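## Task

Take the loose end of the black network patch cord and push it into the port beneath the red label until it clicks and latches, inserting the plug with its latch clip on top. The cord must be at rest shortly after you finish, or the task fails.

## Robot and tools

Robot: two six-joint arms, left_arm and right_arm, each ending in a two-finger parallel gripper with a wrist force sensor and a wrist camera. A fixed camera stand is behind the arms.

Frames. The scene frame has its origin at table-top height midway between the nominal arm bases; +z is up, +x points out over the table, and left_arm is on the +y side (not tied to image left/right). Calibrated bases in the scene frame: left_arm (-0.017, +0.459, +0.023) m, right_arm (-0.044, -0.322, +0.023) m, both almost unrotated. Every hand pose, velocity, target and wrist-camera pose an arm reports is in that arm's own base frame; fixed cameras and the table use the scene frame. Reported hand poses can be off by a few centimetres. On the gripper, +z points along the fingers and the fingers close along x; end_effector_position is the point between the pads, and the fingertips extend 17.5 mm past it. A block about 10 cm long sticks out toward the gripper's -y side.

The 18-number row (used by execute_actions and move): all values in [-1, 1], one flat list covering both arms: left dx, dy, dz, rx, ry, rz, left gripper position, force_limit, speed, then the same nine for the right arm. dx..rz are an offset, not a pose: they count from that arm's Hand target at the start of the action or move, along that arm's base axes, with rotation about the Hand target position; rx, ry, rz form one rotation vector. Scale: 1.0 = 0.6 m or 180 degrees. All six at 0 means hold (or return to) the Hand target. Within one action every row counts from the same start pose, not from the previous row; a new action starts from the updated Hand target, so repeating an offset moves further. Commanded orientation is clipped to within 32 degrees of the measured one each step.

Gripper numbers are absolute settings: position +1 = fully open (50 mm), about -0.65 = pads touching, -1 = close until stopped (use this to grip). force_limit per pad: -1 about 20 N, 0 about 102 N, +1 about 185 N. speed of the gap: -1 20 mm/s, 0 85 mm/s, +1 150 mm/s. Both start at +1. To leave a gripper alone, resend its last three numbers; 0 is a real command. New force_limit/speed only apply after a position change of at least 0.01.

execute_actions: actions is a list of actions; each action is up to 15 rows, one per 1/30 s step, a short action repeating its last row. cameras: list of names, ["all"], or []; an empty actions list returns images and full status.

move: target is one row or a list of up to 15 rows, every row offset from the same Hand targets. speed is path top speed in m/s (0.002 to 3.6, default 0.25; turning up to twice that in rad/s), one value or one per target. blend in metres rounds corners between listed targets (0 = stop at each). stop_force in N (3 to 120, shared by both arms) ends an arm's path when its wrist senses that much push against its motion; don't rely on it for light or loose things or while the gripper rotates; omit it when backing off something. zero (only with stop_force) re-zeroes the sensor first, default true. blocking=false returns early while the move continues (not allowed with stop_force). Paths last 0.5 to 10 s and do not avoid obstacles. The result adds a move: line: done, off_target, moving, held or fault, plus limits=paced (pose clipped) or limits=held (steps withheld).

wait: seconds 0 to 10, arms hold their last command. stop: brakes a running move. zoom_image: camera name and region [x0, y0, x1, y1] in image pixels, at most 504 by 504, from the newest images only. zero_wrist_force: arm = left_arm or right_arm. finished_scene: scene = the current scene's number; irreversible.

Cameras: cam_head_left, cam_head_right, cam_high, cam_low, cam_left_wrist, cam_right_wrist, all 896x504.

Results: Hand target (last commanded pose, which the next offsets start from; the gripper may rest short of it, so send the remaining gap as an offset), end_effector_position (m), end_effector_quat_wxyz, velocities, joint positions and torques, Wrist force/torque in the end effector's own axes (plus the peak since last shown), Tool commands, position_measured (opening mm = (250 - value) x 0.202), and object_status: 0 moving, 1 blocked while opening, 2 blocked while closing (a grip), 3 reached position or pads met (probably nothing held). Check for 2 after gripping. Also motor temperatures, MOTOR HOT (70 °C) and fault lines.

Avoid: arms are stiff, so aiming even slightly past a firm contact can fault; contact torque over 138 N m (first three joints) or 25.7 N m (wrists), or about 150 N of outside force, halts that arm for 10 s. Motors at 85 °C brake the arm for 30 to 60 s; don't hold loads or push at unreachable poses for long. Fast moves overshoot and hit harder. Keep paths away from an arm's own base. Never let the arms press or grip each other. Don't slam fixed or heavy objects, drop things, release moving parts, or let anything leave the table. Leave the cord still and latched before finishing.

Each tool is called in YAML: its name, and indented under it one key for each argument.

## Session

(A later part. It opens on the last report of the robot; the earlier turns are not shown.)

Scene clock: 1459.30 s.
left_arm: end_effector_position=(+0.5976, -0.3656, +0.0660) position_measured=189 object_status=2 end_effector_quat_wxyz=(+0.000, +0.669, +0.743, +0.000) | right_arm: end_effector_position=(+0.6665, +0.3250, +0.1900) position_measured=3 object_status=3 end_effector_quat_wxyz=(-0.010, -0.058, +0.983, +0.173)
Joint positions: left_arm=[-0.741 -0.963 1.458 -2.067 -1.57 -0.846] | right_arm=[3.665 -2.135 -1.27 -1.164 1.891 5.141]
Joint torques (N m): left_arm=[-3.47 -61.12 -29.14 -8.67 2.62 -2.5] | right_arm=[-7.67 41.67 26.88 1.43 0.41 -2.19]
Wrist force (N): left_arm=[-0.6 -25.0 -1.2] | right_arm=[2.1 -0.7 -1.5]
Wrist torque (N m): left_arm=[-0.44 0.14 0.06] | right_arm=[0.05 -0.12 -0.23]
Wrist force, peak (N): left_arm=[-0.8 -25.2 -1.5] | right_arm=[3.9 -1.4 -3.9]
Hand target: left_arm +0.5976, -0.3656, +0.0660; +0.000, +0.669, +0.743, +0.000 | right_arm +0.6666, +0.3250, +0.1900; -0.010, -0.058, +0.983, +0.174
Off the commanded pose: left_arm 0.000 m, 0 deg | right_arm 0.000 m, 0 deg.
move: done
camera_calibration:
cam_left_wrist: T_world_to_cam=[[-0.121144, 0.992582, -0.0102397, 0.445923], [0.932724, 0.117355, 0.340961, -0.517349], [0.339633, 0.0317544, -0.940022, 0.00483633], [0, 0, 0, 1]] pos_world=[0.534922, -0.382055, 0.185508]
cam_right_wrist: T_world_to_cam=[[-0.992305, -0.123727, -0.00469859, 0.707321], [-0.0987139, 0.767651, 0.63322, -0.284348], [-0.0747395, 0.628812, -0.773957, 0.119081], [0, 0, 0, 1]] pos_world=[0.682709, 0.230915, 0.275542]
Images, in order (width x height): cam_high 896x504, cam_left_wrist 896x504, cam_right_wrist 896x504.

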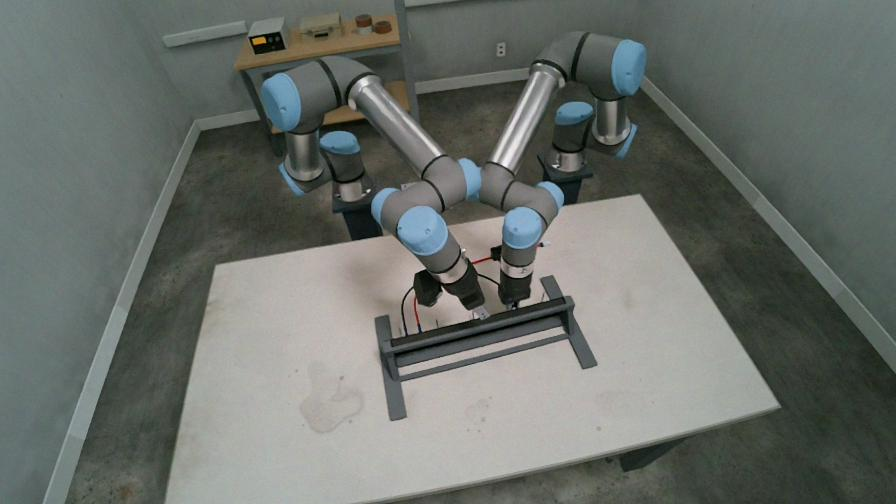

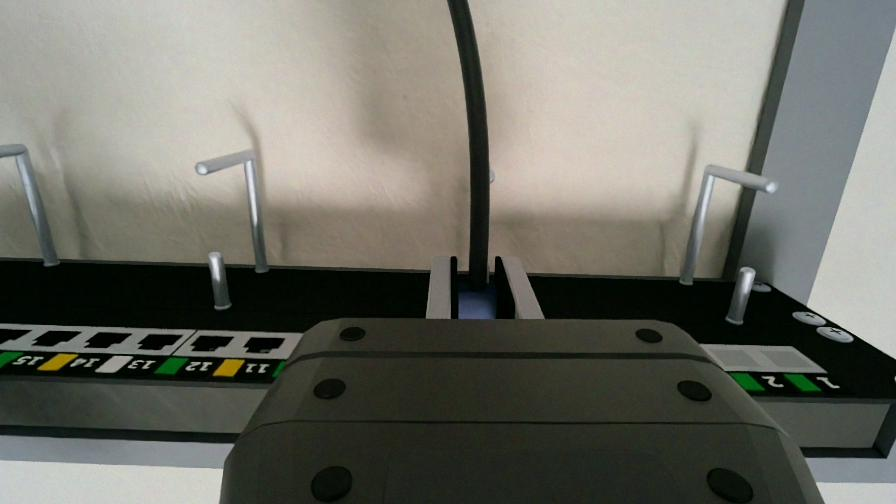

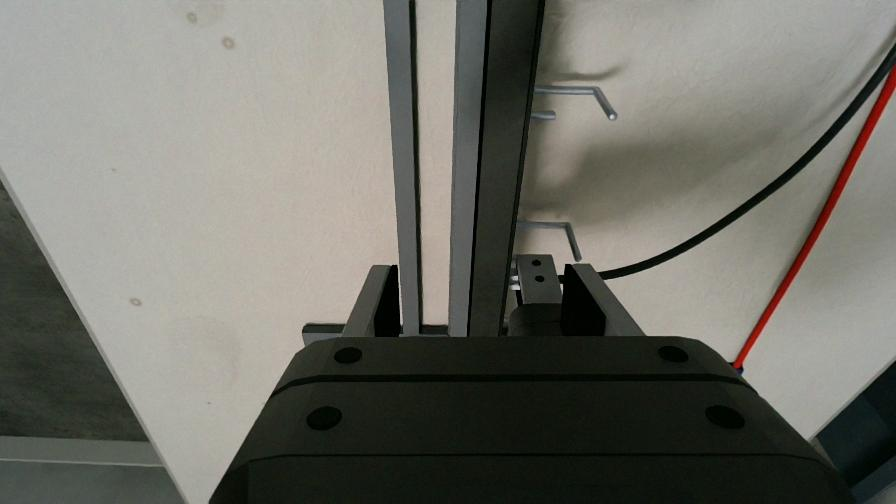

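move:
  target: [0,0,0,0,0,0,-1,-0.7,-0.8,-0.022,0.02,-0.133,0,0,0,1,-0.8,0.5]
  speed: 0.12
  cameras: ["cam_right_wrist","cam_high"]

zoom_image:
  camera: "cam_high"
  region: [410, 230, 570, 350]

Scene clock: 1491.63 s.
left_arm: end_effector_position=(+0.5976, -0.3656, +0.0660) position_measured=189 object_status=2 end_effector_quat_wxyz=(+0.000, +0.669, +0.743, +0.000) | right_arm: end_effector_position=(+0.6533, +0.3371, +0.1101) position_measured=3 object_status=3 end_effector_quat_wxyz=(-0.010, -0.058, +0.983, +0.173)
Joint positions: left_arm=[-0.741 -0.963 1.458 -2.067 -1.57 -0.846] | right_arm=[3.69 -2.185 -1.409 -0.968 1.887 5.166]
Joint torques (N m): left_arm=[-3.96 -60.84 -31.27 -8.63 2.73 -2.42] | right_arm=[-6.9 54.67 23.33 2.46 -1.07 -2.15]
Wrist force (N): left_arm=[-0.8 -24.9 -1.6] | right_arm=[2.0 -0.8 -1.4]
Wrist torque (N m): left_arm=[-0.41 0.16 0.05] | right_arm=[0.02 -0.09 -0.29]
Wrist force, peak (N): left_arm=[-0.6 -25.3 -1.6] | right_arm=[1.8 -0.8 -3.4]
Hand target: left_arm +0.5976, -0.3656, +0.0660; +0.000, +0.669, +0.743, +0.000 | right_arm +0.6534, +0.3370, +0.1102; -0.010, -0.058, +0.983, +0.174
Off the commanded pose: left_arm 0.000 m, 0 deg | right_arm 0.000 m, 0 deg.
move: done
camera_calibration:
cam_right_wrist: T_world_to_cam=[[-0.992308, -0.123713, -0.0045589, 0.695315], [-0.0986141, 0.767656, 0.633229, -0.244479], [-0.0748387, 0.628808, -0.773951, 0.0487903], [0, 0, 0, 1]] pos_world=[0.669508, 0.243015, 0.195742]
Images, in order (width x height): cam_high 896x504, cam_right_wrist 896x504.

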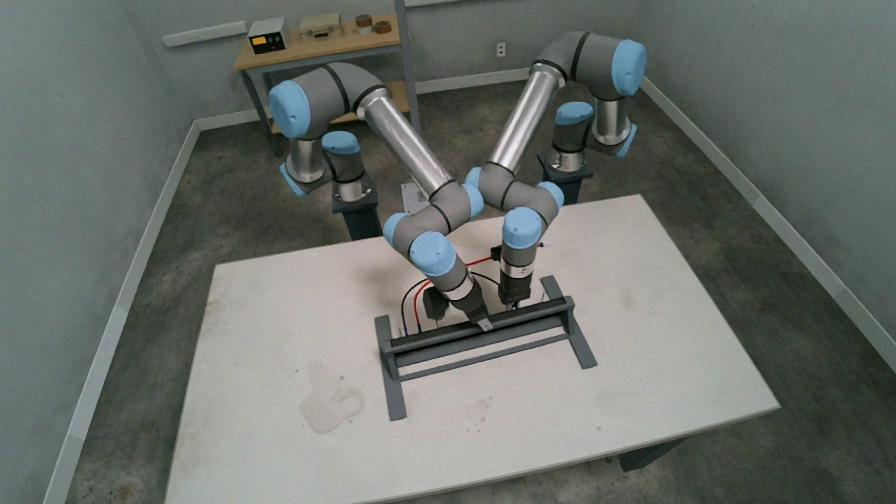

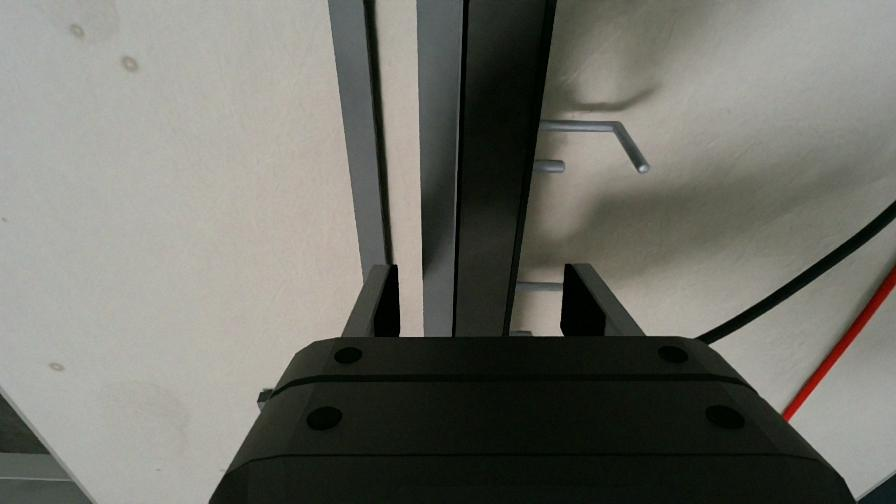

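Scaled by 3.150 from the camera's 896x504 image, which has a finer 1280x720 frame.

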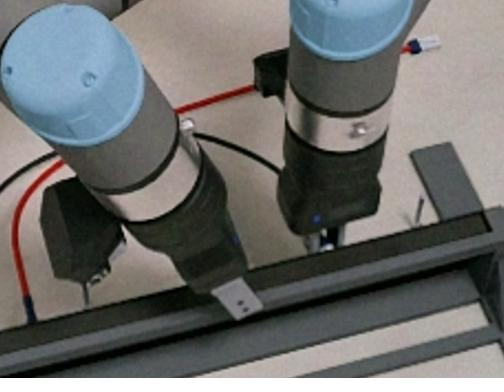

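move:
  target: [0,0,0,0,0,0,-1,-0.7,-0.8,0,0,-0.0633,0,0,0,1,-0.8,0.5]
  speed: 0.04
  stop_force: 5
  cameras: ["cam_right_wrist"]

Scene clock: 1503.77 s.
left_arm: end_effector_position=(+0.5976, -0.3656, +0.0660) position_measured=189 object_status=2 end_effector_quat_wxyz=(+0.000, +0.669, +0.743, +0.000) | right_arm: end_effector_position=(+0.6534, +0.3370, +0.0722) position_measured=3 object_status=3 end_effector_quat_wxyz=(-0.010, -0.058, +0.983, +0.174)
Joint positions: left_arm=[-0.741 -0.963 1.458 -2.067 -1.57 -0.846] | right_arm=[3.689 -2.227 -1.445 -0.889 1.887 5.166]
Joint torques (N m): left_arm=[-3.32 -60.61 -33.16 -8.62 2.89 -2.43] | right_arm=[-5.06 57.43 28.93 0.83 2.08 0.18]
Wrist force (N): left_arm=[-0.5 -24.8 -1.0] | right_arm=[2.0 -0.6 -1.2]
Wrist torque (N m): left_arm=[-0.40 0.12 0.05] | right_arm=[0.06 -0.09 -0.26]
Wrist force, peak (N): left_arm=[-0.6 -25.2 -1.8] | right_arm=[2.0 0.2 -2.6]
Hand target: left_arm +0.5976, -0.3656, +0.0660; +0.000, +0.669, +0.743, +0.000 | right_arm +0.6534, +0.3370, +0.0722; -0.010, -0.058, +0.983, +0.174
Off the commanded pose: left_arm 0.000 m, 0 deg | right_arm 0.000 m, 0 deg.
move: done
camera_calibration:
cam_right_wrist: T_world_to_cam=[[-0.992305, -0.123728, -0.00471482, 0.695255], [-0.0987193, 0.767601, 0.63328, -0.220254], [-0.0747354, 0.628872, -0.773909, 0.0193585], [0, 0, 0, 1]] pos_world=[0.669609, 0.242916, 0.157742]
Images, in order (width x height): cam_right_wrist 896x504.

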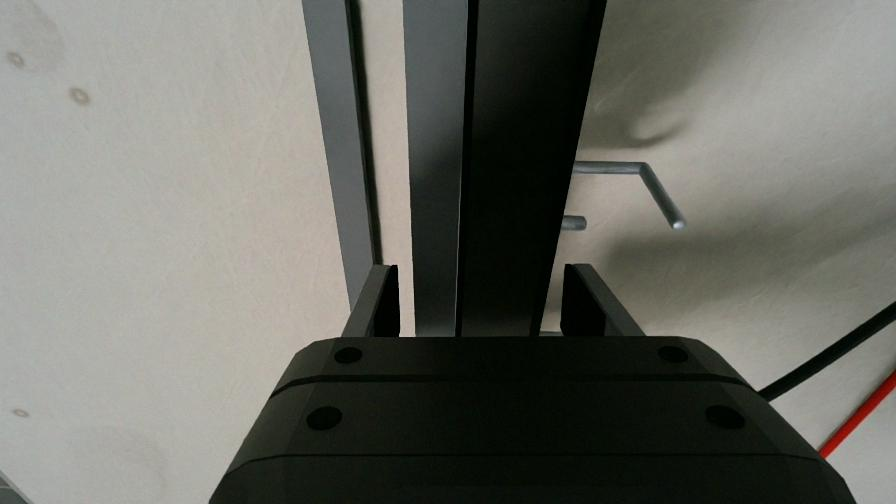

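move:
  target: [0,0,0,0,0,0,-1,-0.7,-0.8,-0.0165,-0.0019,0,0,0,0,1,-0.8,0.5]
  speed: 0.006
  stop_force: 4
  cameras: ["cam_right_wrist"]

Scene clock: 1515.27 s.
left_arm: end_effector_position=(+0.5976, -0.3656, +0.0660) position_measured=189 object_status=2 end_effector_quat_wxyz=(+0.000, +0.669, +0.743, +0.000) | right_arm: end_effector_position=(+0.6483, +0.3364, +0.0722) position_measured=3 object_status=3 end_effector_quat_wxyz=(-0.010, -0.058, +0.983, +0.174)
Joint positions: left_arm=[-0.741 -0.963 1.458 -2.067 -1.57 -0.846] | right_arm=[3.693 -2.217 -1.463 -0.88 1.887 5.169]
Joint torques (N m): left_arm=[-4.11 -60.8 -34.25 -8.6 2.92 -2.4] | right_arm=[8.26 51.96 21.4 5.18 -1.88 1.63]
Wrist force (N): left_arm=[-0.5 -24.9 -1.7] | right_arm=[2.5 -0.3 -1.6]
Wrist torque (N m): left_arm=[-0.42 0.12 0.05] | right_arm=[0.12 -0.19 -0.28]
Wrist force, peak (N): left_arm=[-0.6 -25.3 -1.3] | right_arm=[2.6 -0.7 -1.6]
Hand target: left_arm +0.5976, -0.3656, +0.0660; +0.000, +0.669, +0.743, +0.000 | right_arm +0.6483, +0.3364, +0.0722; -0.010, -0.058, +0.983, +0.174 (not the last commanded pose)
Off the commanded pose: left_arm 0.000 m, 0 deg | right_arm 0.005 m, 0 deg.
move: held (right_arm; a check stopped the path); limits=held
pose unreachable (right arm): on one or more control steps of this call, first in action 0 (counted from 0), this arm could not follow its commanded pose, so it was not sent that pose on those steps. It may still have moved: this result reports where it is.
cause: moving toward the commanded pose would bring a part of the arm too close to another arm (a part of this arm just beyond joint 3 (elbow) and a part of the left arm just beyond its joint 3 (elbow), along the way the arms are being sent, or toward where that arm still pushes).
camera_calibration:
cam_right_wrist: T_world_to_cam=[[-0.992315, -0.123652, -0.00465217, 0.690099], [-0.0986205, 0.767613, 0.633281, -0.220366], [-0.0747351, 0.628873, -0.773908, 0.0193542], [0, 0, 0, 1]] pos_world=[0.664509, 0.242316, 0.157742]
Images, in order (width x height): cam_right_wrist 896x504.

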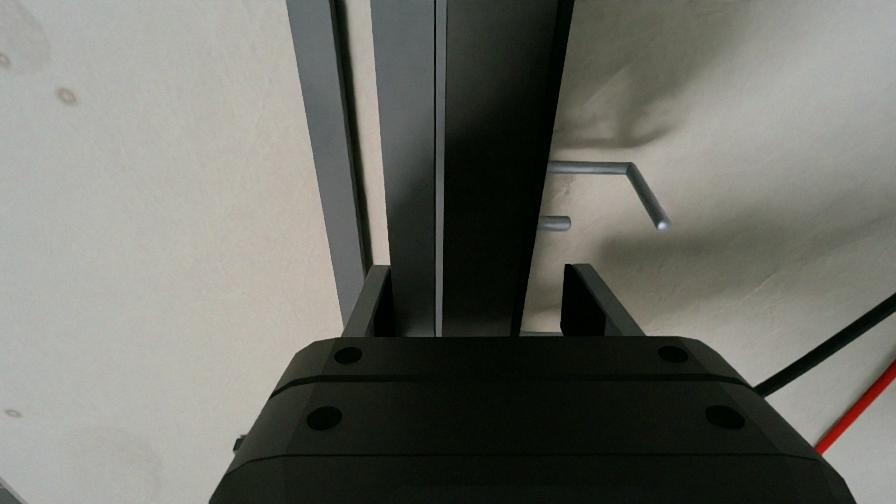

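move:
  target: [0.0083,0.0009,0,0,0,0,-1,-0.7,-0.8,0,0,0,0,0,0,1,-0.8,0.5]
  speed: 0.006
  stop_force: 20
  cameras: ["cam_right_wrist","cam_left_wrist"]

Scene clock: 1524.03 s.
left_arm: end_effector_position=(+0.5976, -0.3656, +0.0660) position_measured=189 object_status=2 end_effector_quat_wxyz=(+0.000, +0.669, +0.743, +0.000) | right_arm: end_effector_position=(+0.6483, +0.3364, +0.0722) position_measured=3 object_status=3 end_effector_quat_wxyz=(-0.010, -0.058, +0.983, +0.174)
Joint positions: left_arm=[-0.741 -0.963 1.458 -2.067 -1.57 -0.846] | right_arm=[3.693 -2.217 -1.463 -0.88 1.887 5.169]
Joint torques (N m): left_arm=[-2.78 -59.39 -34.34 -8.65 3.03 -2.36] | right_arm=[0.21 45.61 28.63 2.31 -0.77 0.32]
Wrist force (N): left_arm=[-0.5 -24.8 -1.7] | right_arm=[2.3 -0.4 -1.6]
Wrist torque (N m): left_arm=[-0.40 0.12 0.04] | right_arm=[0.10 -0.14 -0.28]
Wrist force, peak (N): left_arm=[-0.7 -25.2 -1.8] | right_arm=[2.3 -1.0 -1.6]
Hand target: left_arm +0.5976, -0.3656, +0.0660; +0.000, +0.669, +0.743, +0.000 (not the last commanded pose) | right_arm +0.6483, +0.3364, +0.0722; -0.010, -0.058, +0.983, +0.174
Off the commanded pose: left_arm 0.005 m, 0 deg | right_arm 0.000 m, 0 deg.
move: held (left_arm; a check stopped the path); limits=held
pose unreachable (left arm): on one or more control steps of this call, first in action 0 (counted from 0), this arm could not follow its commanded pose, so it was not sent that pose on those steps. It may still have moved: this result reports where it is.
cause: moving toward the commanded pose would bring a part of the arm too close to another arm (a part of this arm just beyond joint 3 (elbow) and a part of the right arm just beyond its joint 3 (elbow), where that arm would come to rest).
camera_calibration:
cam_left_wrist: T_world_to_cam=[[-0.121139, 0.992583, -0.0102509, 0.445923], [0.932692, 0.117352, 0.341049, -0.51735], [0.339722, 0.0317534, -0.93999, 0.0047822], [0, 0, 0, 1]] pos_world=[0.534922, -0.382055, 0.185508]
cam_right_wrist: T_world_to_cam=[[-0.992314, -0.123658, -0.00464257, 0.690098], [-0.0986256, 0.767661, 0.633221, -0.220364], [-0.0747392, 0.628812, -0.773957, 0.0193795], [0, 0, 0, 1]] pos_world=[0.664509, 0.242315, 0.157742]
Images, in order (width x height): cam_left_wrist 896x504, cam_right_wrist 896x504.

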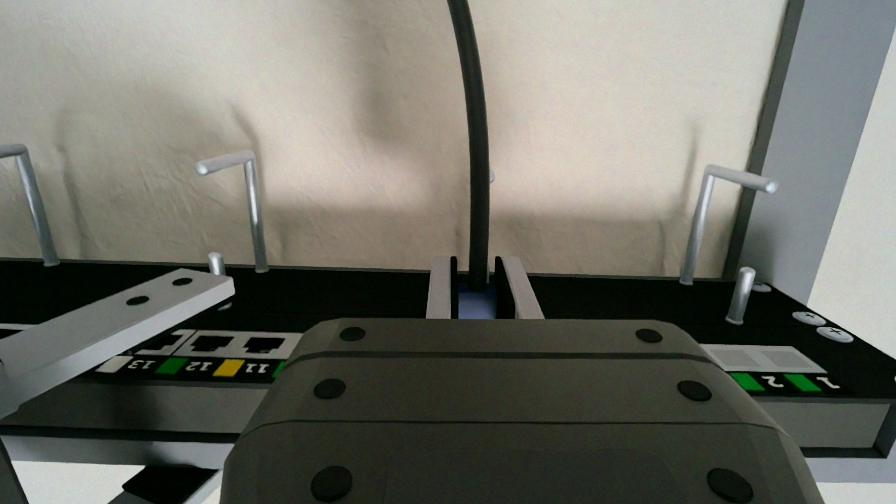

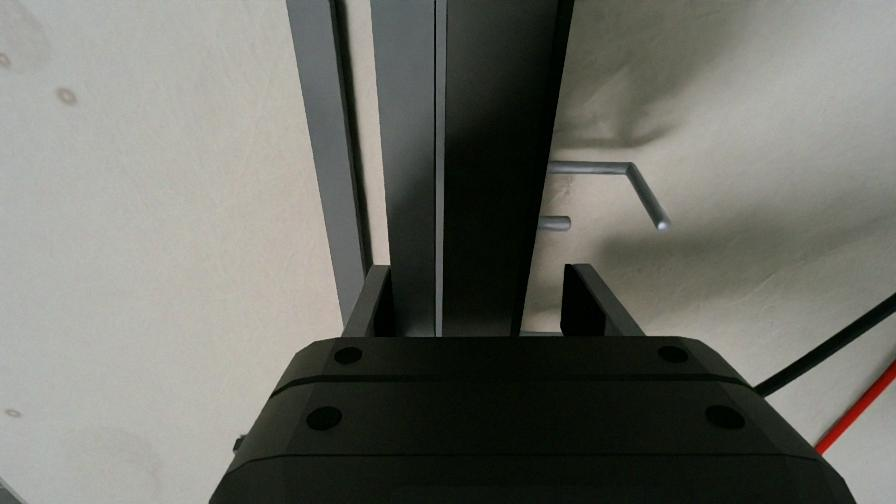

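move:
  target: [0,0,0,0,0,0,-1,-0.7,-0.8,0.0025,-0.025,-0.004,0.1103,0.013,0,1,-0.8,0.5]
  speed: 0.1
  cameras: ["cam_right_wrist","cam_high"]

Scene clock: 1554.43 s.
left_arm: end_effector_position=(+0.5976, -0.3656, +0.0660) position_measured=189 object_status=2 end_effector_quat_wxyz=(+0.000, +0.669, +0.743, +0.000) | right_arm: end_effector_position=(+0.6498, +0.3213, +0.0696) position_measured=3 object_status=3 end_effector_quat_wxyz=(-0.020, -0.055, +0.938, +0.341)
Joint positions: left_arm=[-0.741 -0.963 1.458 -2.067 -1.57 -0.846] | right_arm=[3.566 -2.265 -1.553 -0.646 2.231 5.104]
Joint torques (N m): left_arm=[-2.89 -59.51 -32 -8.61 3.04 -2.27] | right_arm=[10.07 55.87 26.25 0.92 -0.48 1.66]
Wrist force (N): left_arm=[-0.5 -24.6 -1.5] | right_arm=[2.3 -0.9 -2.2]
Wrist torque (N m): left_arm=[-0.38 0.12 0.05] | right_arm=[0.15 -0.13 -0.13]
Wrist force, peak (N): left_arm=[-0.5 -25.3 -1.6] | right_arm=[2.4 -1.8 -2.3]
Hand target: left_arm +0.5976, -0.3656, +0.0660; +0.000, +0.669, +0.743, +0.000 | right_arm +0.6498, +0.3214, +0.0698; -0.020, -0.056, +0.938, +0.342
Off the commanded pose: left_arm 0.000 m, 0 deg | right_arm 0.000 m, 0 deg.
move: done
camera_calibration:
cam_right_wrist: T_world_to_cam=[[-0.992557, -0.121603, -0.00654941, 0.689333], [-0.0677123, 0.506389, 0.859642, -0.158975], [-0.101218, 0.853688, -0.510854, -0.0462981], [0, 0, 0, 1]] pos_world=[0.668751, 0.203852, 0.117525]
Images, in order (width x height): cam_high 896x504, cam_right_wrist 896x504.

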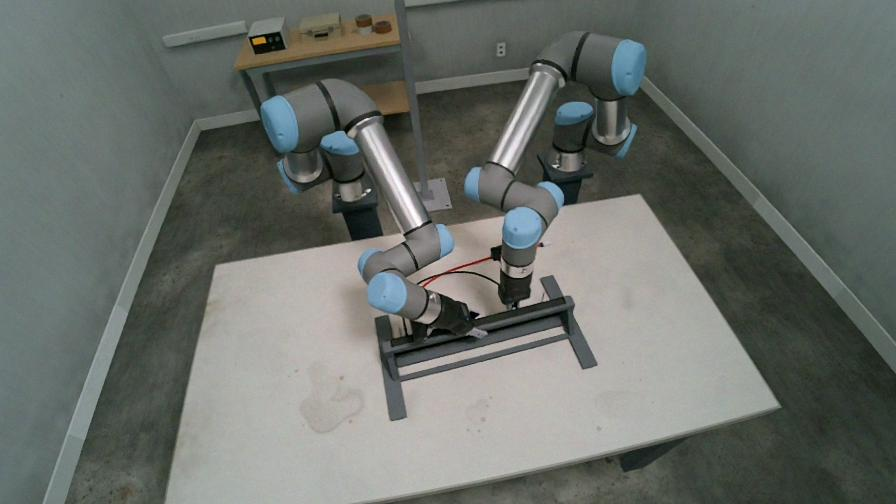

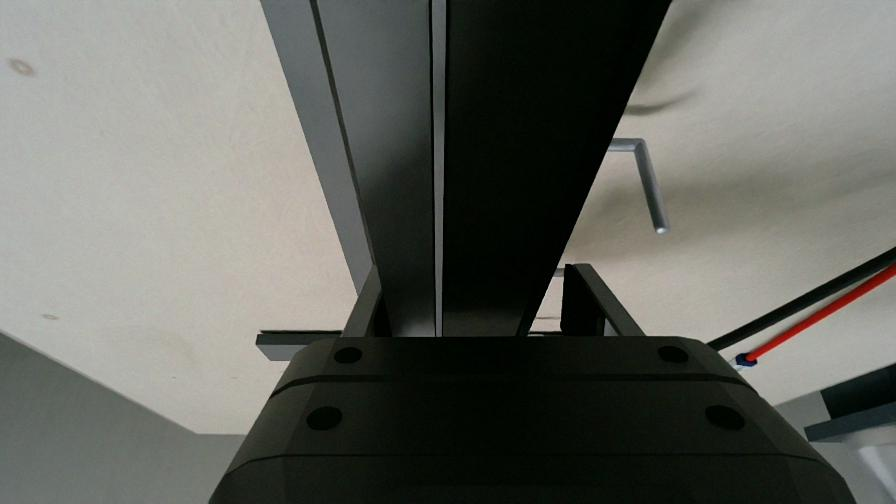

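move:
  target: [0,0,0,0,0,0,-1,-0.7,-0.8,-0.0025,0.03,0,0,0,0,1,-0.8,0.5]
  speed: 0.05

move:
  target: [0,0,0,0,0,0,-1,-0.7,-0.8,-0.0132,-0.0015,0,0,0,0,1,-0.8,0.5]
  speed: 0.006
  stop_force: 5
  cameras: ["cam_right_wrist"]

Scene clock: 1566.33 s.
left_arm: end_effector_position=(+0.5976, -0.3656, +0.0660) position_measured=189 object_status=2 end_effector_quat_wxyz=(+0.000, +0.669, +0.743, +0.000) | right_arm: end_effector_position=(+0.6484, +0.3396, +0.0698) position_measured=3 object_status=3 end_effector_quat_wxyz=(-0.020, -0.056, +0.938, +0.342) end_effector_velocity=(+0.000, -0.002, +0.000) end_effector_angular_velocity=(+0.000, -0.002, +0.001)
Joint positions: left_arm=[-0.741 -0.963 1.458 -2.067 -1.57 -0.846] | right_arm=[3.591 -2.274 -1.542 -0.629 2.224 5.135]
Joint velocities: left_arm=[within noise] | right_arm=[-0.003 0.001 -0.001 -0.001 0 -0.005]
Joint torques (N m): left_arm=[-3.23 -59.87 -30.99 -8.56 2.98 -2.35] | right_arm=[-7.73 50.83 13.72 2.39 0.2 -1.89]
Wrist force (N): left_arm=[-0.5 -24.6 -1.5] | right_arm=[2.4 -0.7 -2.2]
Wrist torque (N m): left_arm=[-0.38 0.13 0.05] | right_arm=[0.19 -0.15 -0.28]
Wrist force, peak (N): left_arm=[-0.7 -25.2 -1.9] | right_arm=[2.6 -2.1 -2.8]
Hand target: left_arm +0.5976, -0.3656, +0.0660; +0.000, +0.669, +0.743, +0.000 | right_arm +0.6483, +0.3394, +0.0698; -0.020, -0.056, +0.938, +0.342
Off the commanded pose: left_arm 0.000 m, 0 deg | right_arm 0.000 m, 0 deg.
move: done

Scene clock: 1567.50 s.
left_arm: end_effector_position=(+0.5976, -0.3656, +0.0660) position_measured=189 object_status=2 end_effector_quat_wxyz=(+0.000, +0.669, +0.743, +0.000) | right_arm: end_effector_position=(+0.6467, +0.3392, +0.0698) position_measured=3 object_status=3 end_effector_quat_wxyz=(-0.020, -0.055, +0.938, +0.342)
Joint positions: left_arm=[-0.741 -0.963 1.458 -2.067 -1.57 -0.846] | right_arm=[3.591 -2.271 -1.548 -0.626 2.224 5.135]
Joint torques (N m): left_arm=[-2.9 -59.98 -30.5 -8.56 3.03 -2.38] | right_arm=[-4.71 40.18 26.7 0.53 4.61 -1.87]
Wrist force (N): left_arm=[0.9 -24.7 -2.0] | right_arm=[-0.8 -3.0 -3.0]
Wrist torque (N m): left_arm=[-0.39 0.14 0.03] | right_arm=[0.11 -0.26 -0.23]
Wrist force, peak (N): left_arm=[-0.2 -27.0 -1.7] | right_arm=[-9.7 -1.7 2.2]
Hand target: left_arm +0.5976, -0.3656, +0.0660; +0.000, +0.669, +0.743, +0.000 | right_arm +0.6467, +0.3392, +0.0698; -0.020, -0.055, +0.938, +0.342 (not the last commanded pose)
Off the commanded pose: left_arm 0.000 m, 0 deg | right_arm 0.006 m, 0 deg.
move: contact (right_arm)
camera_calibration:
cam_right_wrist: T_world_to_cam=[[-0.99255, -0.121654, -0.0066618, 0.688453], [-0.0678119, 0.506185, 0.859755, -0.168237], [-0.10122, 0.853801, -0.510664, -0.0618883], [0, 0, 0, 1]] pos_world=[0.665651, 0.221752, 0.117625]
Images, in order (width x height): cam_right_wrist 896x504.

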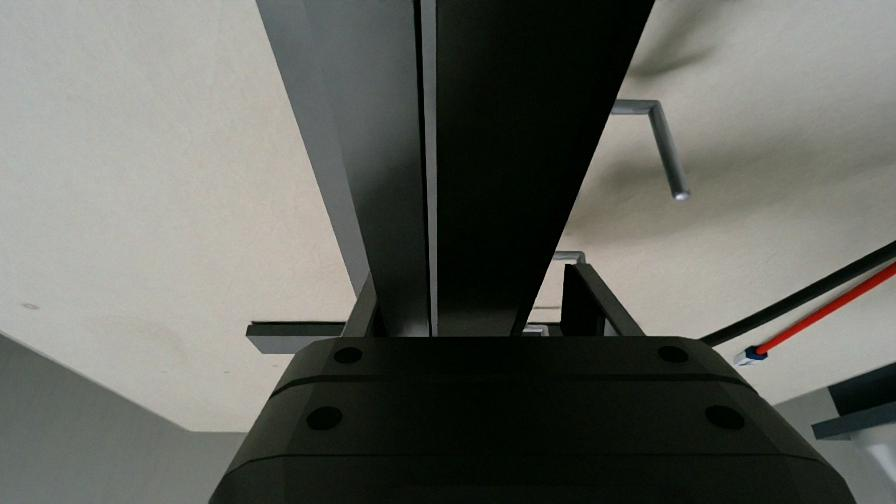

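move:
  target: [0.0083,0.0009,0,0,0,0,-1,-0.7,-0.8,0,0,0,0,0,0,1,-0.8,0.5]
  speed: 0.006
  stop_force: 20
  cameras: ["cam_right_wrist","cam_left_wrist"]

Scene clock: 1575.30 s.
left_arm: end_effector_position=(+0.5986, -0.3657, +0.0661) position_measured=189 object_status=2 end_effector_quat_wxyz=(+0.000, +0.669, +0.743, +0.000) | right_arm: end_effector_position=(+0.6468, +0.3391, +0.0697) position_measured=3 object_status=3 end_effector_quat_wxyz=(-0.020, -0.055, +0.938, +0.342)
Joint positions: left_arm=[-0.74 -0.961 1.455 -2.065 -1.57 -0.845] | right_arm=[3.591 -2.271 -1.548 -0.626 2.224 5.135]
Joint torques (N m): left_arm=[0.42 -61.84 -28.79 -11.73 7.84 -2.67] | right_arm=[12.75 49 5.14 0.57 4.42 -1.86]
Wrist force (N): left_arm=[3.8 -40.8 -2.7] | right_arm=[-24.0 -4.0 1.6]
Wrist torque (N m): left_arm=[-0.57 0.14 0.02] | right_arm=[0.14 -0.25 0.00]
Wrist force, peak (N): left_arm=[3.1 -47.6 -4.8] | right_arm=[-25.3 -5.7 3.2]
Hand target: left_arm +0.5986, -0.3657, +0.0661; +0.000, +0.669, +0.743, +0.000 (not the last commanded pose) | right_arm +0.6467, +0.3392, +0.0698; -0.020, -0.055, +0.938, +0.342
Off the commanded pose: left_arm 0.004 m, 0 deg | right_arm 0.000 m, 0 deg.
move: contact (left_arm)
camera_calibration:
cam_left_wrist: T_world_to_cam=[[-0.121013, 0.992598, -0.0102846, 0.445989], [0.932784, 0.117252, 0.340832, -0.518364], [0.339515, 0.0316516, -0.940068, 0.00462415], [0, 0, 0, 1]] pos_world=[0.535922, -0.382055, 0.185609]
cam_right_wrist: T_world_to_cam=[[-0.99256, -0.121569, -0.00671282, 0.688535], [-0.0678129, 0.506191, 0.859751, -0.16818], [-0.101121, 0.85381, -0.510669, -0.0618604], [0, 0, 0, 1]] pos_world=[0.665752, 0.221653, 0.117625]
Images, in order (width x height): cam_left_wrist 896x504, cam_right_wrist 896x504.

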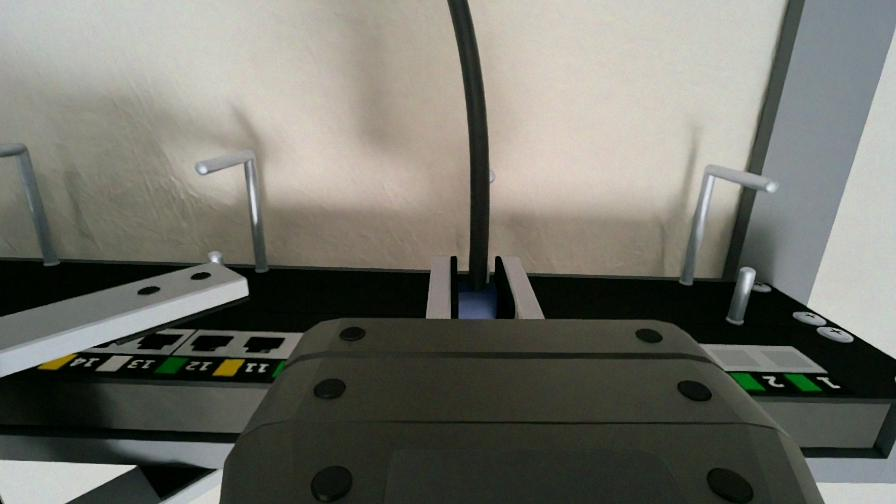

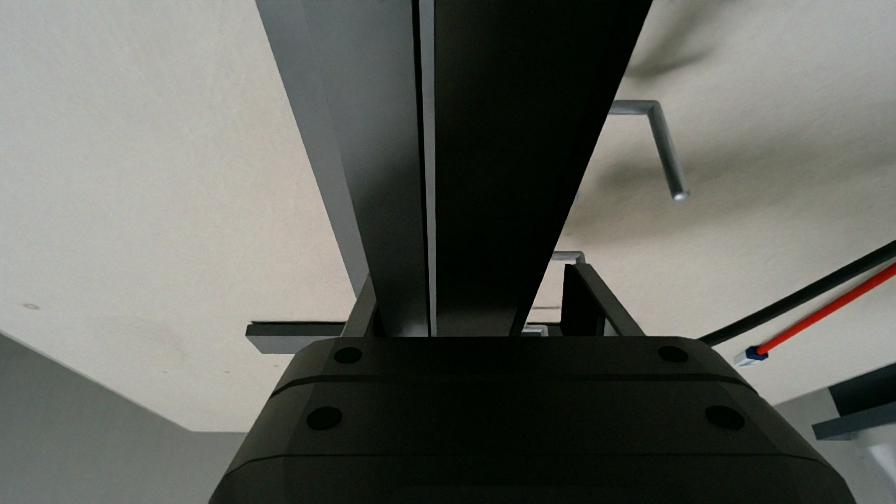

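move:
  target: [0,0,0,0,0,0,-0.97,-0.1,-0.8,0,0,0,0,0,0,1,-0.8,0.5]

move:
  target: [0.0083,0.0009,0,0,0,0,-0.97,-0.1,-0.8,0,0,0,0,0,0,1,-0.8,0.5]
  speed: 0.008
  stop_force: 20
  cameras: ["cam_right_wrist","cam_left_wrist"]

Scene clock: 1588.50 s.
left_arm: end_effector_position=(+0.5986, -0.3657, +0.0661) position_measured=195 object_status=2 end_effector_quat_wxyz=(+0.000, +0.669, +0.743, +0.000) | right_arm: end_effector_position=(+0.6467, +0.3392, +0.0698) position_measured=3 object_status=3 end_effector_quat_wxyz=(-0.020, -0.055, +0.938, +0.342)
Joint positions: left_arm=[-0.74 -0.961 1.455 -2.065 -1.57 -0.845] | right_arm=[3.591 -2.271 -1.548 -0.626 2.224 5.135]
Joint torques (N m): left_arm=[2.6 -61.64 -30.68 -11.05 7.81 -2.62] | right_arm=[14.21 52.33 4.8 0.79 4.53 -1.89]
Wrist force (N): left_arm=[2.8 -40.3 -1.8] | right_arm=[-24.3 -4.3 2.3]
Wrist torque (N m): left_arm=[-0.55 0.16 0.06] | right_arm=[0.09 -0.22 -0.02]
Wrist force, peak (N): left_arm=[3.7 -41.3 -2.6] | right_arm=[-24.5 -4.4 2.2]
Hand target: left_arm +0.5986, -0.3657, +0.0661; +0.000, +0.669, +0.743, +0.000 | right_arm +0.6467, +0.3392, +0.0698; -0.020, -0.055, +0.938, +0.342
Off the commanded pose: left_arm 0.000 m, 0 deg | right_arm 0.000 m, 0 deg.
move: done

Scene clock: 1589.67 s.
left_arm: end_effector_position=(+0.5994, -0.3657, +0.0661) position_measured=195 object_status=2 end_effector_quat_wxyz=(+0.000, +0.669, +0.743, +0.000) | right_arm: end_effector_position=(+0.6467, +0.3392, +0.0698) position_measured=3 object_status=3 end_effector_quat_wxyz=(-0.020, -0.055, +0.938, +0.342)
Joint positions: left_arm=[-0.739 -0.96 1.452 -2.064 -1.57 -0.844] | right_arm=[3.591 -2.271 -1.548 -0.626 2.224 5.135]
Joint torques (N m): left_arm=[5.32 -62.12 -32.37 -13.43 9.8 -2.76] | right_arm=[14.6 52.06 5.61 -4.21 10.85 -1.87]
Wrist force (N): left_arm=[3.7 -51.6 -1.4] | right_arm=[-43.9 -9.9 4.2]
Wrist torque (N m): left_arm=[-0.49 0.15 0.15] | right_arm=[-0.02 -0.29 0.25]
Wrist force, peak (N): left_arm=[5.4 -63.0 -7.1] | right_arm=[-47.5 -9.9 4.7]
Hand target: left_arm +0.5994, -0.3657, +0.0661; +0.000, +0.669, +0.743, +0.000 (not the last commanded pose) | right_arm +0.6467, +0.3392, +0.0698; -0.020, -0.055, +0.938, +0.342
Off the commanded pose: left_arm 0.004 m, 0 deg | right_arm 0.000 m, 0 deg.
move: contact (left_arm)
camera_calibration:
cam_left_wrist: T_world_to_cam=[[-0.120826, 0.992621, -0.0102187, 0.446094], [0.932808, 0.117055, 0.340834, -0.519314], [0.339515, 0.0316497, -0.940068, 0.0044148], [0, 0, 0, 1]] pos_world=[0.536822, -0.382154, 0.185709]
cam_right_wrist: T_world_to_cam=[[-0.99255, -0.121654, -0.0066618, 0.688453], [-0.0678119, 0.506185, 0.859755, -0.168237], [-0.10122, 0.853801, -0.510664, -0.0618883], [0, 0, 0, 1]] pos_world=[0.665651, 0.221752, 0.117625]
Images, in order (width x height): cam_left_wrist 896x504, cam_right_wrist 896x504.

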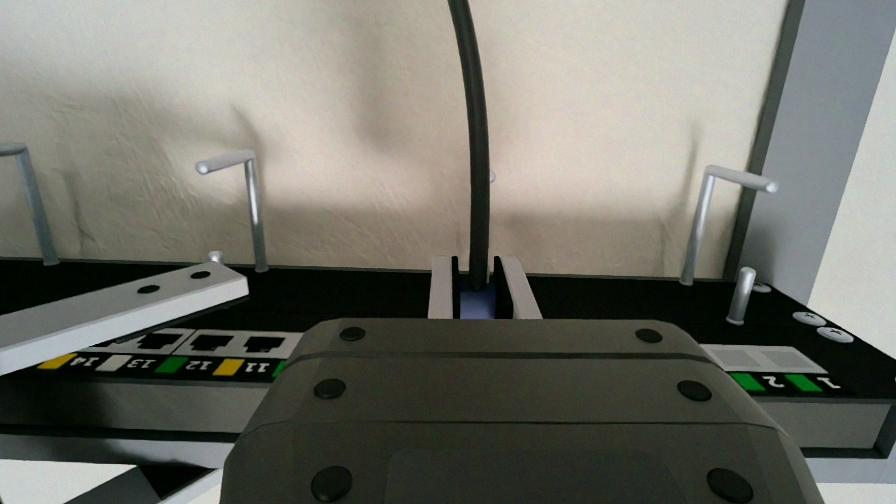

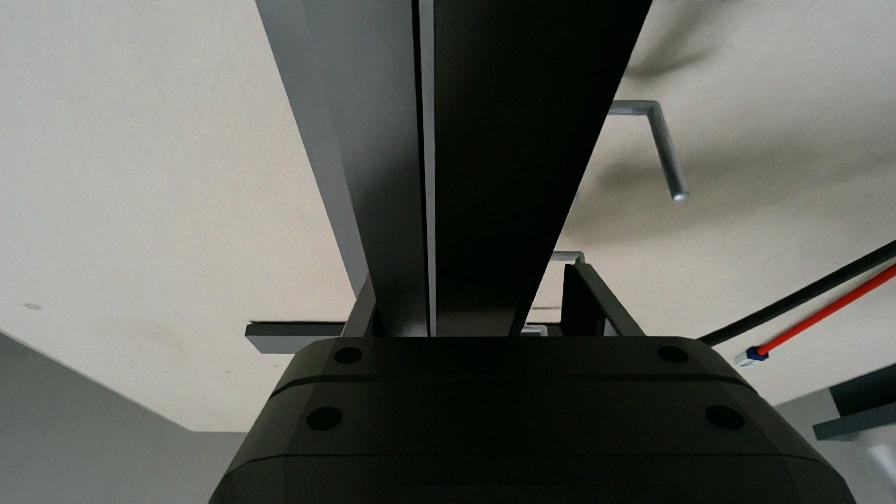

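move:
  target: [0.0083,0.0009,0,0,0,0,-0.97,-0.1,-0.8,0,0,0,0,0,0,1,-0.8,0.5]
  speed: 0.01
  stop_force: 25
  cameras: ["cam_right_wrist","cam_left_wrist"]

Scene clock: 1611.20 s.
left_arm: end_effector_position=(+0.6010, -0.3657, +0.0662) position_measured=195 object_status=2 end_effector_quat_wxyz=(+0.000, +0.669, +0.743, +0.000) | right_arm: end_effector_position=(+0.6468, +0.3392, +0.0698) position_measured=3 object_status=3 end_effector_quat_wxyz=(-0.020, -0.055, +0.938, +0.342)
Joint positions: left_arm=[-0.737 -0.957 1.447 -2.061 -1.571 -0.842] | right_arm=[3.591 -2.271 -1.548 -0.626 2.224 5.135]
Joint torques (N m): left_arm=[5.68 -62.28 -37.32 -16.51 10.75 -2.74] | right_arm=[34.14 51.96 4.93 -4.29 15.27 -1.77]
Wrist force (N): left_arm=[10.4 -62.9 -4.5] | right_arm=[-64.9 -20.0 -2.1]
Wrist torque (N m): left_arm=[-0.45 0.27 0.16] | right_arm=[-0.39 -0.55 0.63]
Wrist force, peak (N): left_arm=[11.0 -77.4 -9.9] | right_arm=[-69.3 -21.0 -0.3]
Hand target: left_arm +0.6010, -0.3657, +0.0662; +0.000, +0.669, +0.743, +0.000 (not the last commanded pose) | right_arm +0.6467, +0.3392, +0.0698; -0.020, -0.055, +0.938, +0.342
Off the commanded pose: left_arm 0.003 m, 0 deg | right_arm 0.000 m, 0 deg.
move: contact (left_arm)
camera_calibration:
cam_left_wrist: T_world_to_cam=[[-0.120574, 0.992651, -0.0103143, 0.44608], [0.932904, 0.116856, 0.340638, -0.52091], [0.33934, 0.0314498, -0.940138, 0.00390029], [0, 0, 0, 1]] pos_world=[0.538421, -0.382053, 0.18571]
cam_right_wrist: T_world_to_cam=[[-0.99256, -0.121569, -0.00671159, 0.688535], [-0.0678209, 0.506264, 0.859707, -0.168186], [-0.101116, 0.853767, -0.510743, -0.0618452], [0, 0, 0, 1]] pos_world=[0.665752, 0.221652, 0.117625]
Images, in order (width x height): cam_left_wrist 896x504, cam_right_wrist 896x504.

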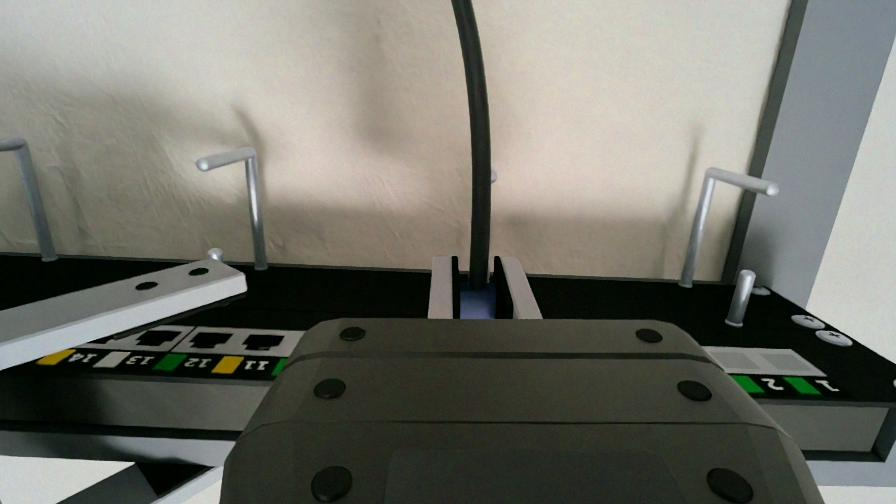

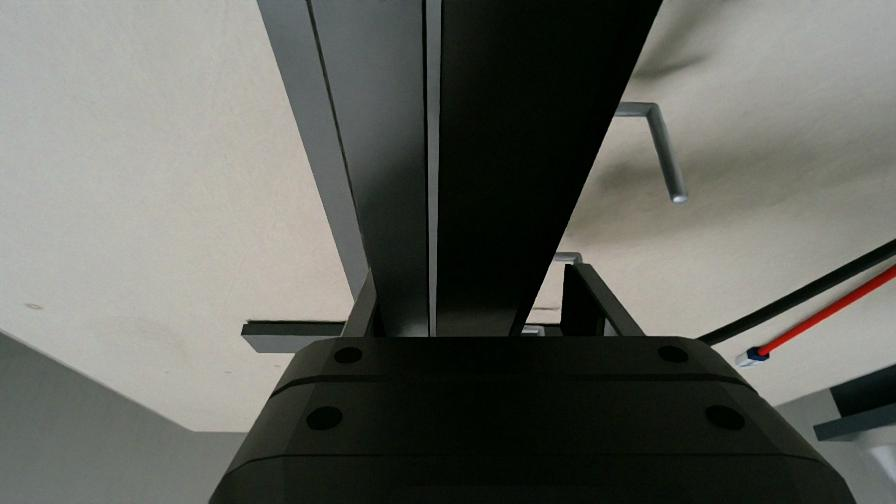

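move:
  target: [-0.0027,0,0,0,0,-0.0028,-0.97,-0.1,-0.8,0,0,0,0,0,0,1,-0.8,0.5]
  speed: 0.01

move:
  target:
    - [0,0,0,0,0,0,-0.97,-0.1,-0.8,0.005,0.0006,0,0,0,0,1,-0.8,0.5]
    - [0,0,0,0,0,0,-0.97,-0.1,-0.8,-0.0018,0.0606,0,0,0,0,1,-0.8,0.5]
  speed: 0.05
  cameras: ["cam_right_wrist","cam_left_wrist","cam_high"]

Scene clock: 1663.83 s.
left_arm: end_effector_position=(+0.5995, -0.3656, +0.0662) position_measured=195 object_status=2 end_effector_quat_wxyz=(+0.000, +0.672, +0.740, +0.000) | right_arm: end_effector_position=(+0.6467, +0.3392, +0.0698) position_measured=3 object_status=3 end_effector_quat_wxyz=(-0.020, -0.056, +0.938, +0.342)
Joint positions: left_arm=[-0.739 -0.96 1.452 -2.064 -1.57 -0.835] | right_arm=[3.592 -2.271 -1.548 -0.626 2.224 5.135]
Joint torques (N m): left_arm=[-9.24 -61.08 -30.62 -8.82 2 1.26] | right_arm=[27.14 52.23 7.14 -3.26 9.54 -1.69]
Wrist force (N): left_arm=[5.9 -21.7 5.4] | right_arm=[-33.1 -17.4 -9.9]
Wrist torque (N m): left_arm=[-0.35 0.22 0.05] | right_arm=[-0.39 -0.61 0.32]
Wrist force, peak (N): left_arm=[10.8 -63.0 -3.9] | right_arm=[-65.3 -20.7 -1.6]
Hand target: left_arm +0.5994, -0.3657, +0.0662; +0.000, +0.672, +0.740, +0.000 | right_arm +0.6467, +0.3392, +0.0698; -0.020, -0.055, +0.938, +0.342
Off the commanded pose: left_arm 0.000 m, 0 deg | right_arm 0.000 m, 0 deg.
move: done

Scene clock: 1665.37 s.
left_arm: end_effector_position=(+0.5994, -0.3657, +0.0662) position_measured=195 object_status=2 end_effector_quat_wxyz=(+0.000, +0.672, +0.740, +0.000) | right_arm: end_effector_position=(+0.6457, +0.3757, +0.0698) position_measured=3 object_status=3 end_effector_quat_wxyz=(-0.020, -0.056, +0.938, +0.342) end_effector_velocity=(+0.001, -0.003, +0.000) end_effector_angular_velocity=(-0.001, -0.003, +0.002)
Joint positions: left_arm=[-0.739 -0.96 1.452 -2.064 -1.571 -0.835] | right_arm=[3.64 -2.294 -1.514 -0.601 2.21 5.194]
Joint velocities: left_arm=[within noise] | right_arm=[-0.003 0.002 -0.002 -0.002 -0.001 -0.007]
Joint torques (N m): left_arm=[-10.72 -44.06 -41.01 -3.44 0.86 -2.67] | right_arm=[-6.26 54.34 14.48 2.41 0.87 -1.93]
Wrist force (N): left_arm=[4.1 -14.7 4.6] | right_arm=[2.6 -0.9 -3.0]
Wrist torque (N m): left_arm=[-0.31 0.19 0.07] | right_arm=[0.16 -0.22 -0.25]
Wrist force, peak (N): left_arm=[6.1 -21.8 4.8] | right_arm=[-33.0 -17.1 -10.1]
Hand target: left_arm +0.5994, -0.3657, +0.0662; +0.000, +0.672, +0.740, +0.000 | right_arm +0.6457, +0.3755, +0.0698; -0.020, -0.055, +0.938, +0.342
Off the commanded pose: left_arm 0.000 m, 0 deg | right_arm 0.000 m, 0 deg.
move: done
camera_calibration:
cam_left_wrist: T_world_to_cam=[[-0.111884, 0.993667, -0.0103337, 0.441061], [0.933874, 0.108695, 0.340683, -0.522921], [0.339649, 0.0284667, -0.940121, 0.00319229], [0, 0, 0, 1]] pos_world=[0.536606, -0.38152, 0.185709]
cam_right_wrist: T_world_to_cam=[[-0.992557, -0.121586, -0.00693438, 0.691921], [-0.0680115, 0.506174, 0.859745, -0.186644], [-0.101023, 0.853818, -0.510676, -0.093288], [0, 0, 0, 1]] pos_world=[0.664653, 0.258253, 0.117624]
Images, in order (width x height): cam_high 896x504, cam_left_wrist 896x504, cam_right_wrist 896x504.

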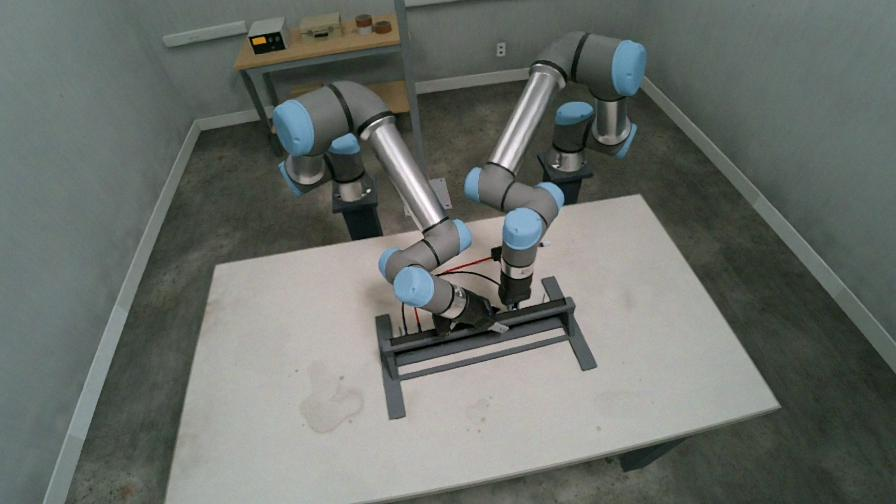

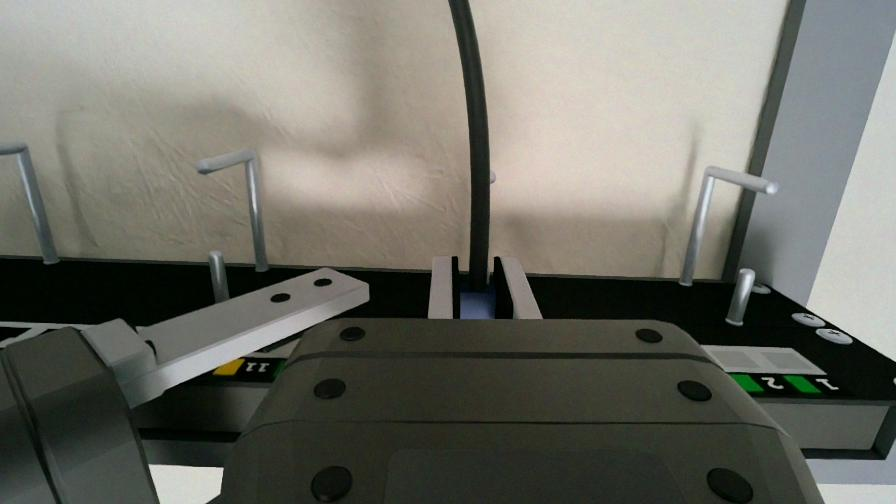

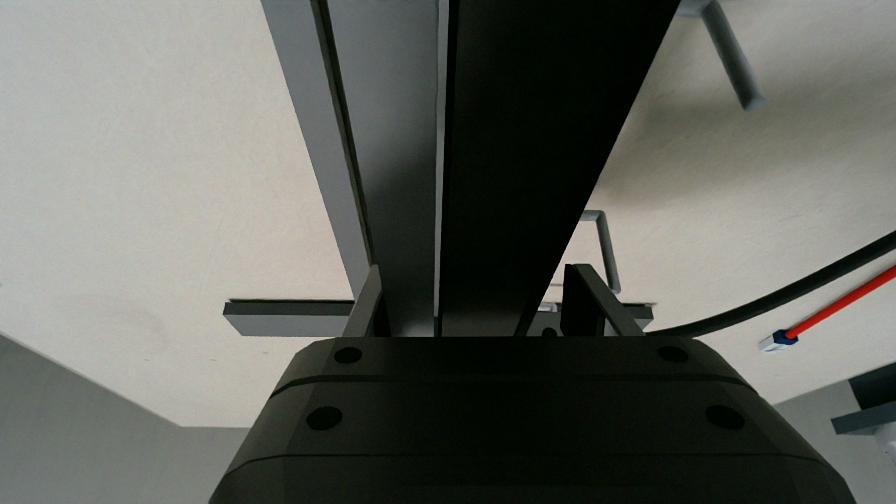

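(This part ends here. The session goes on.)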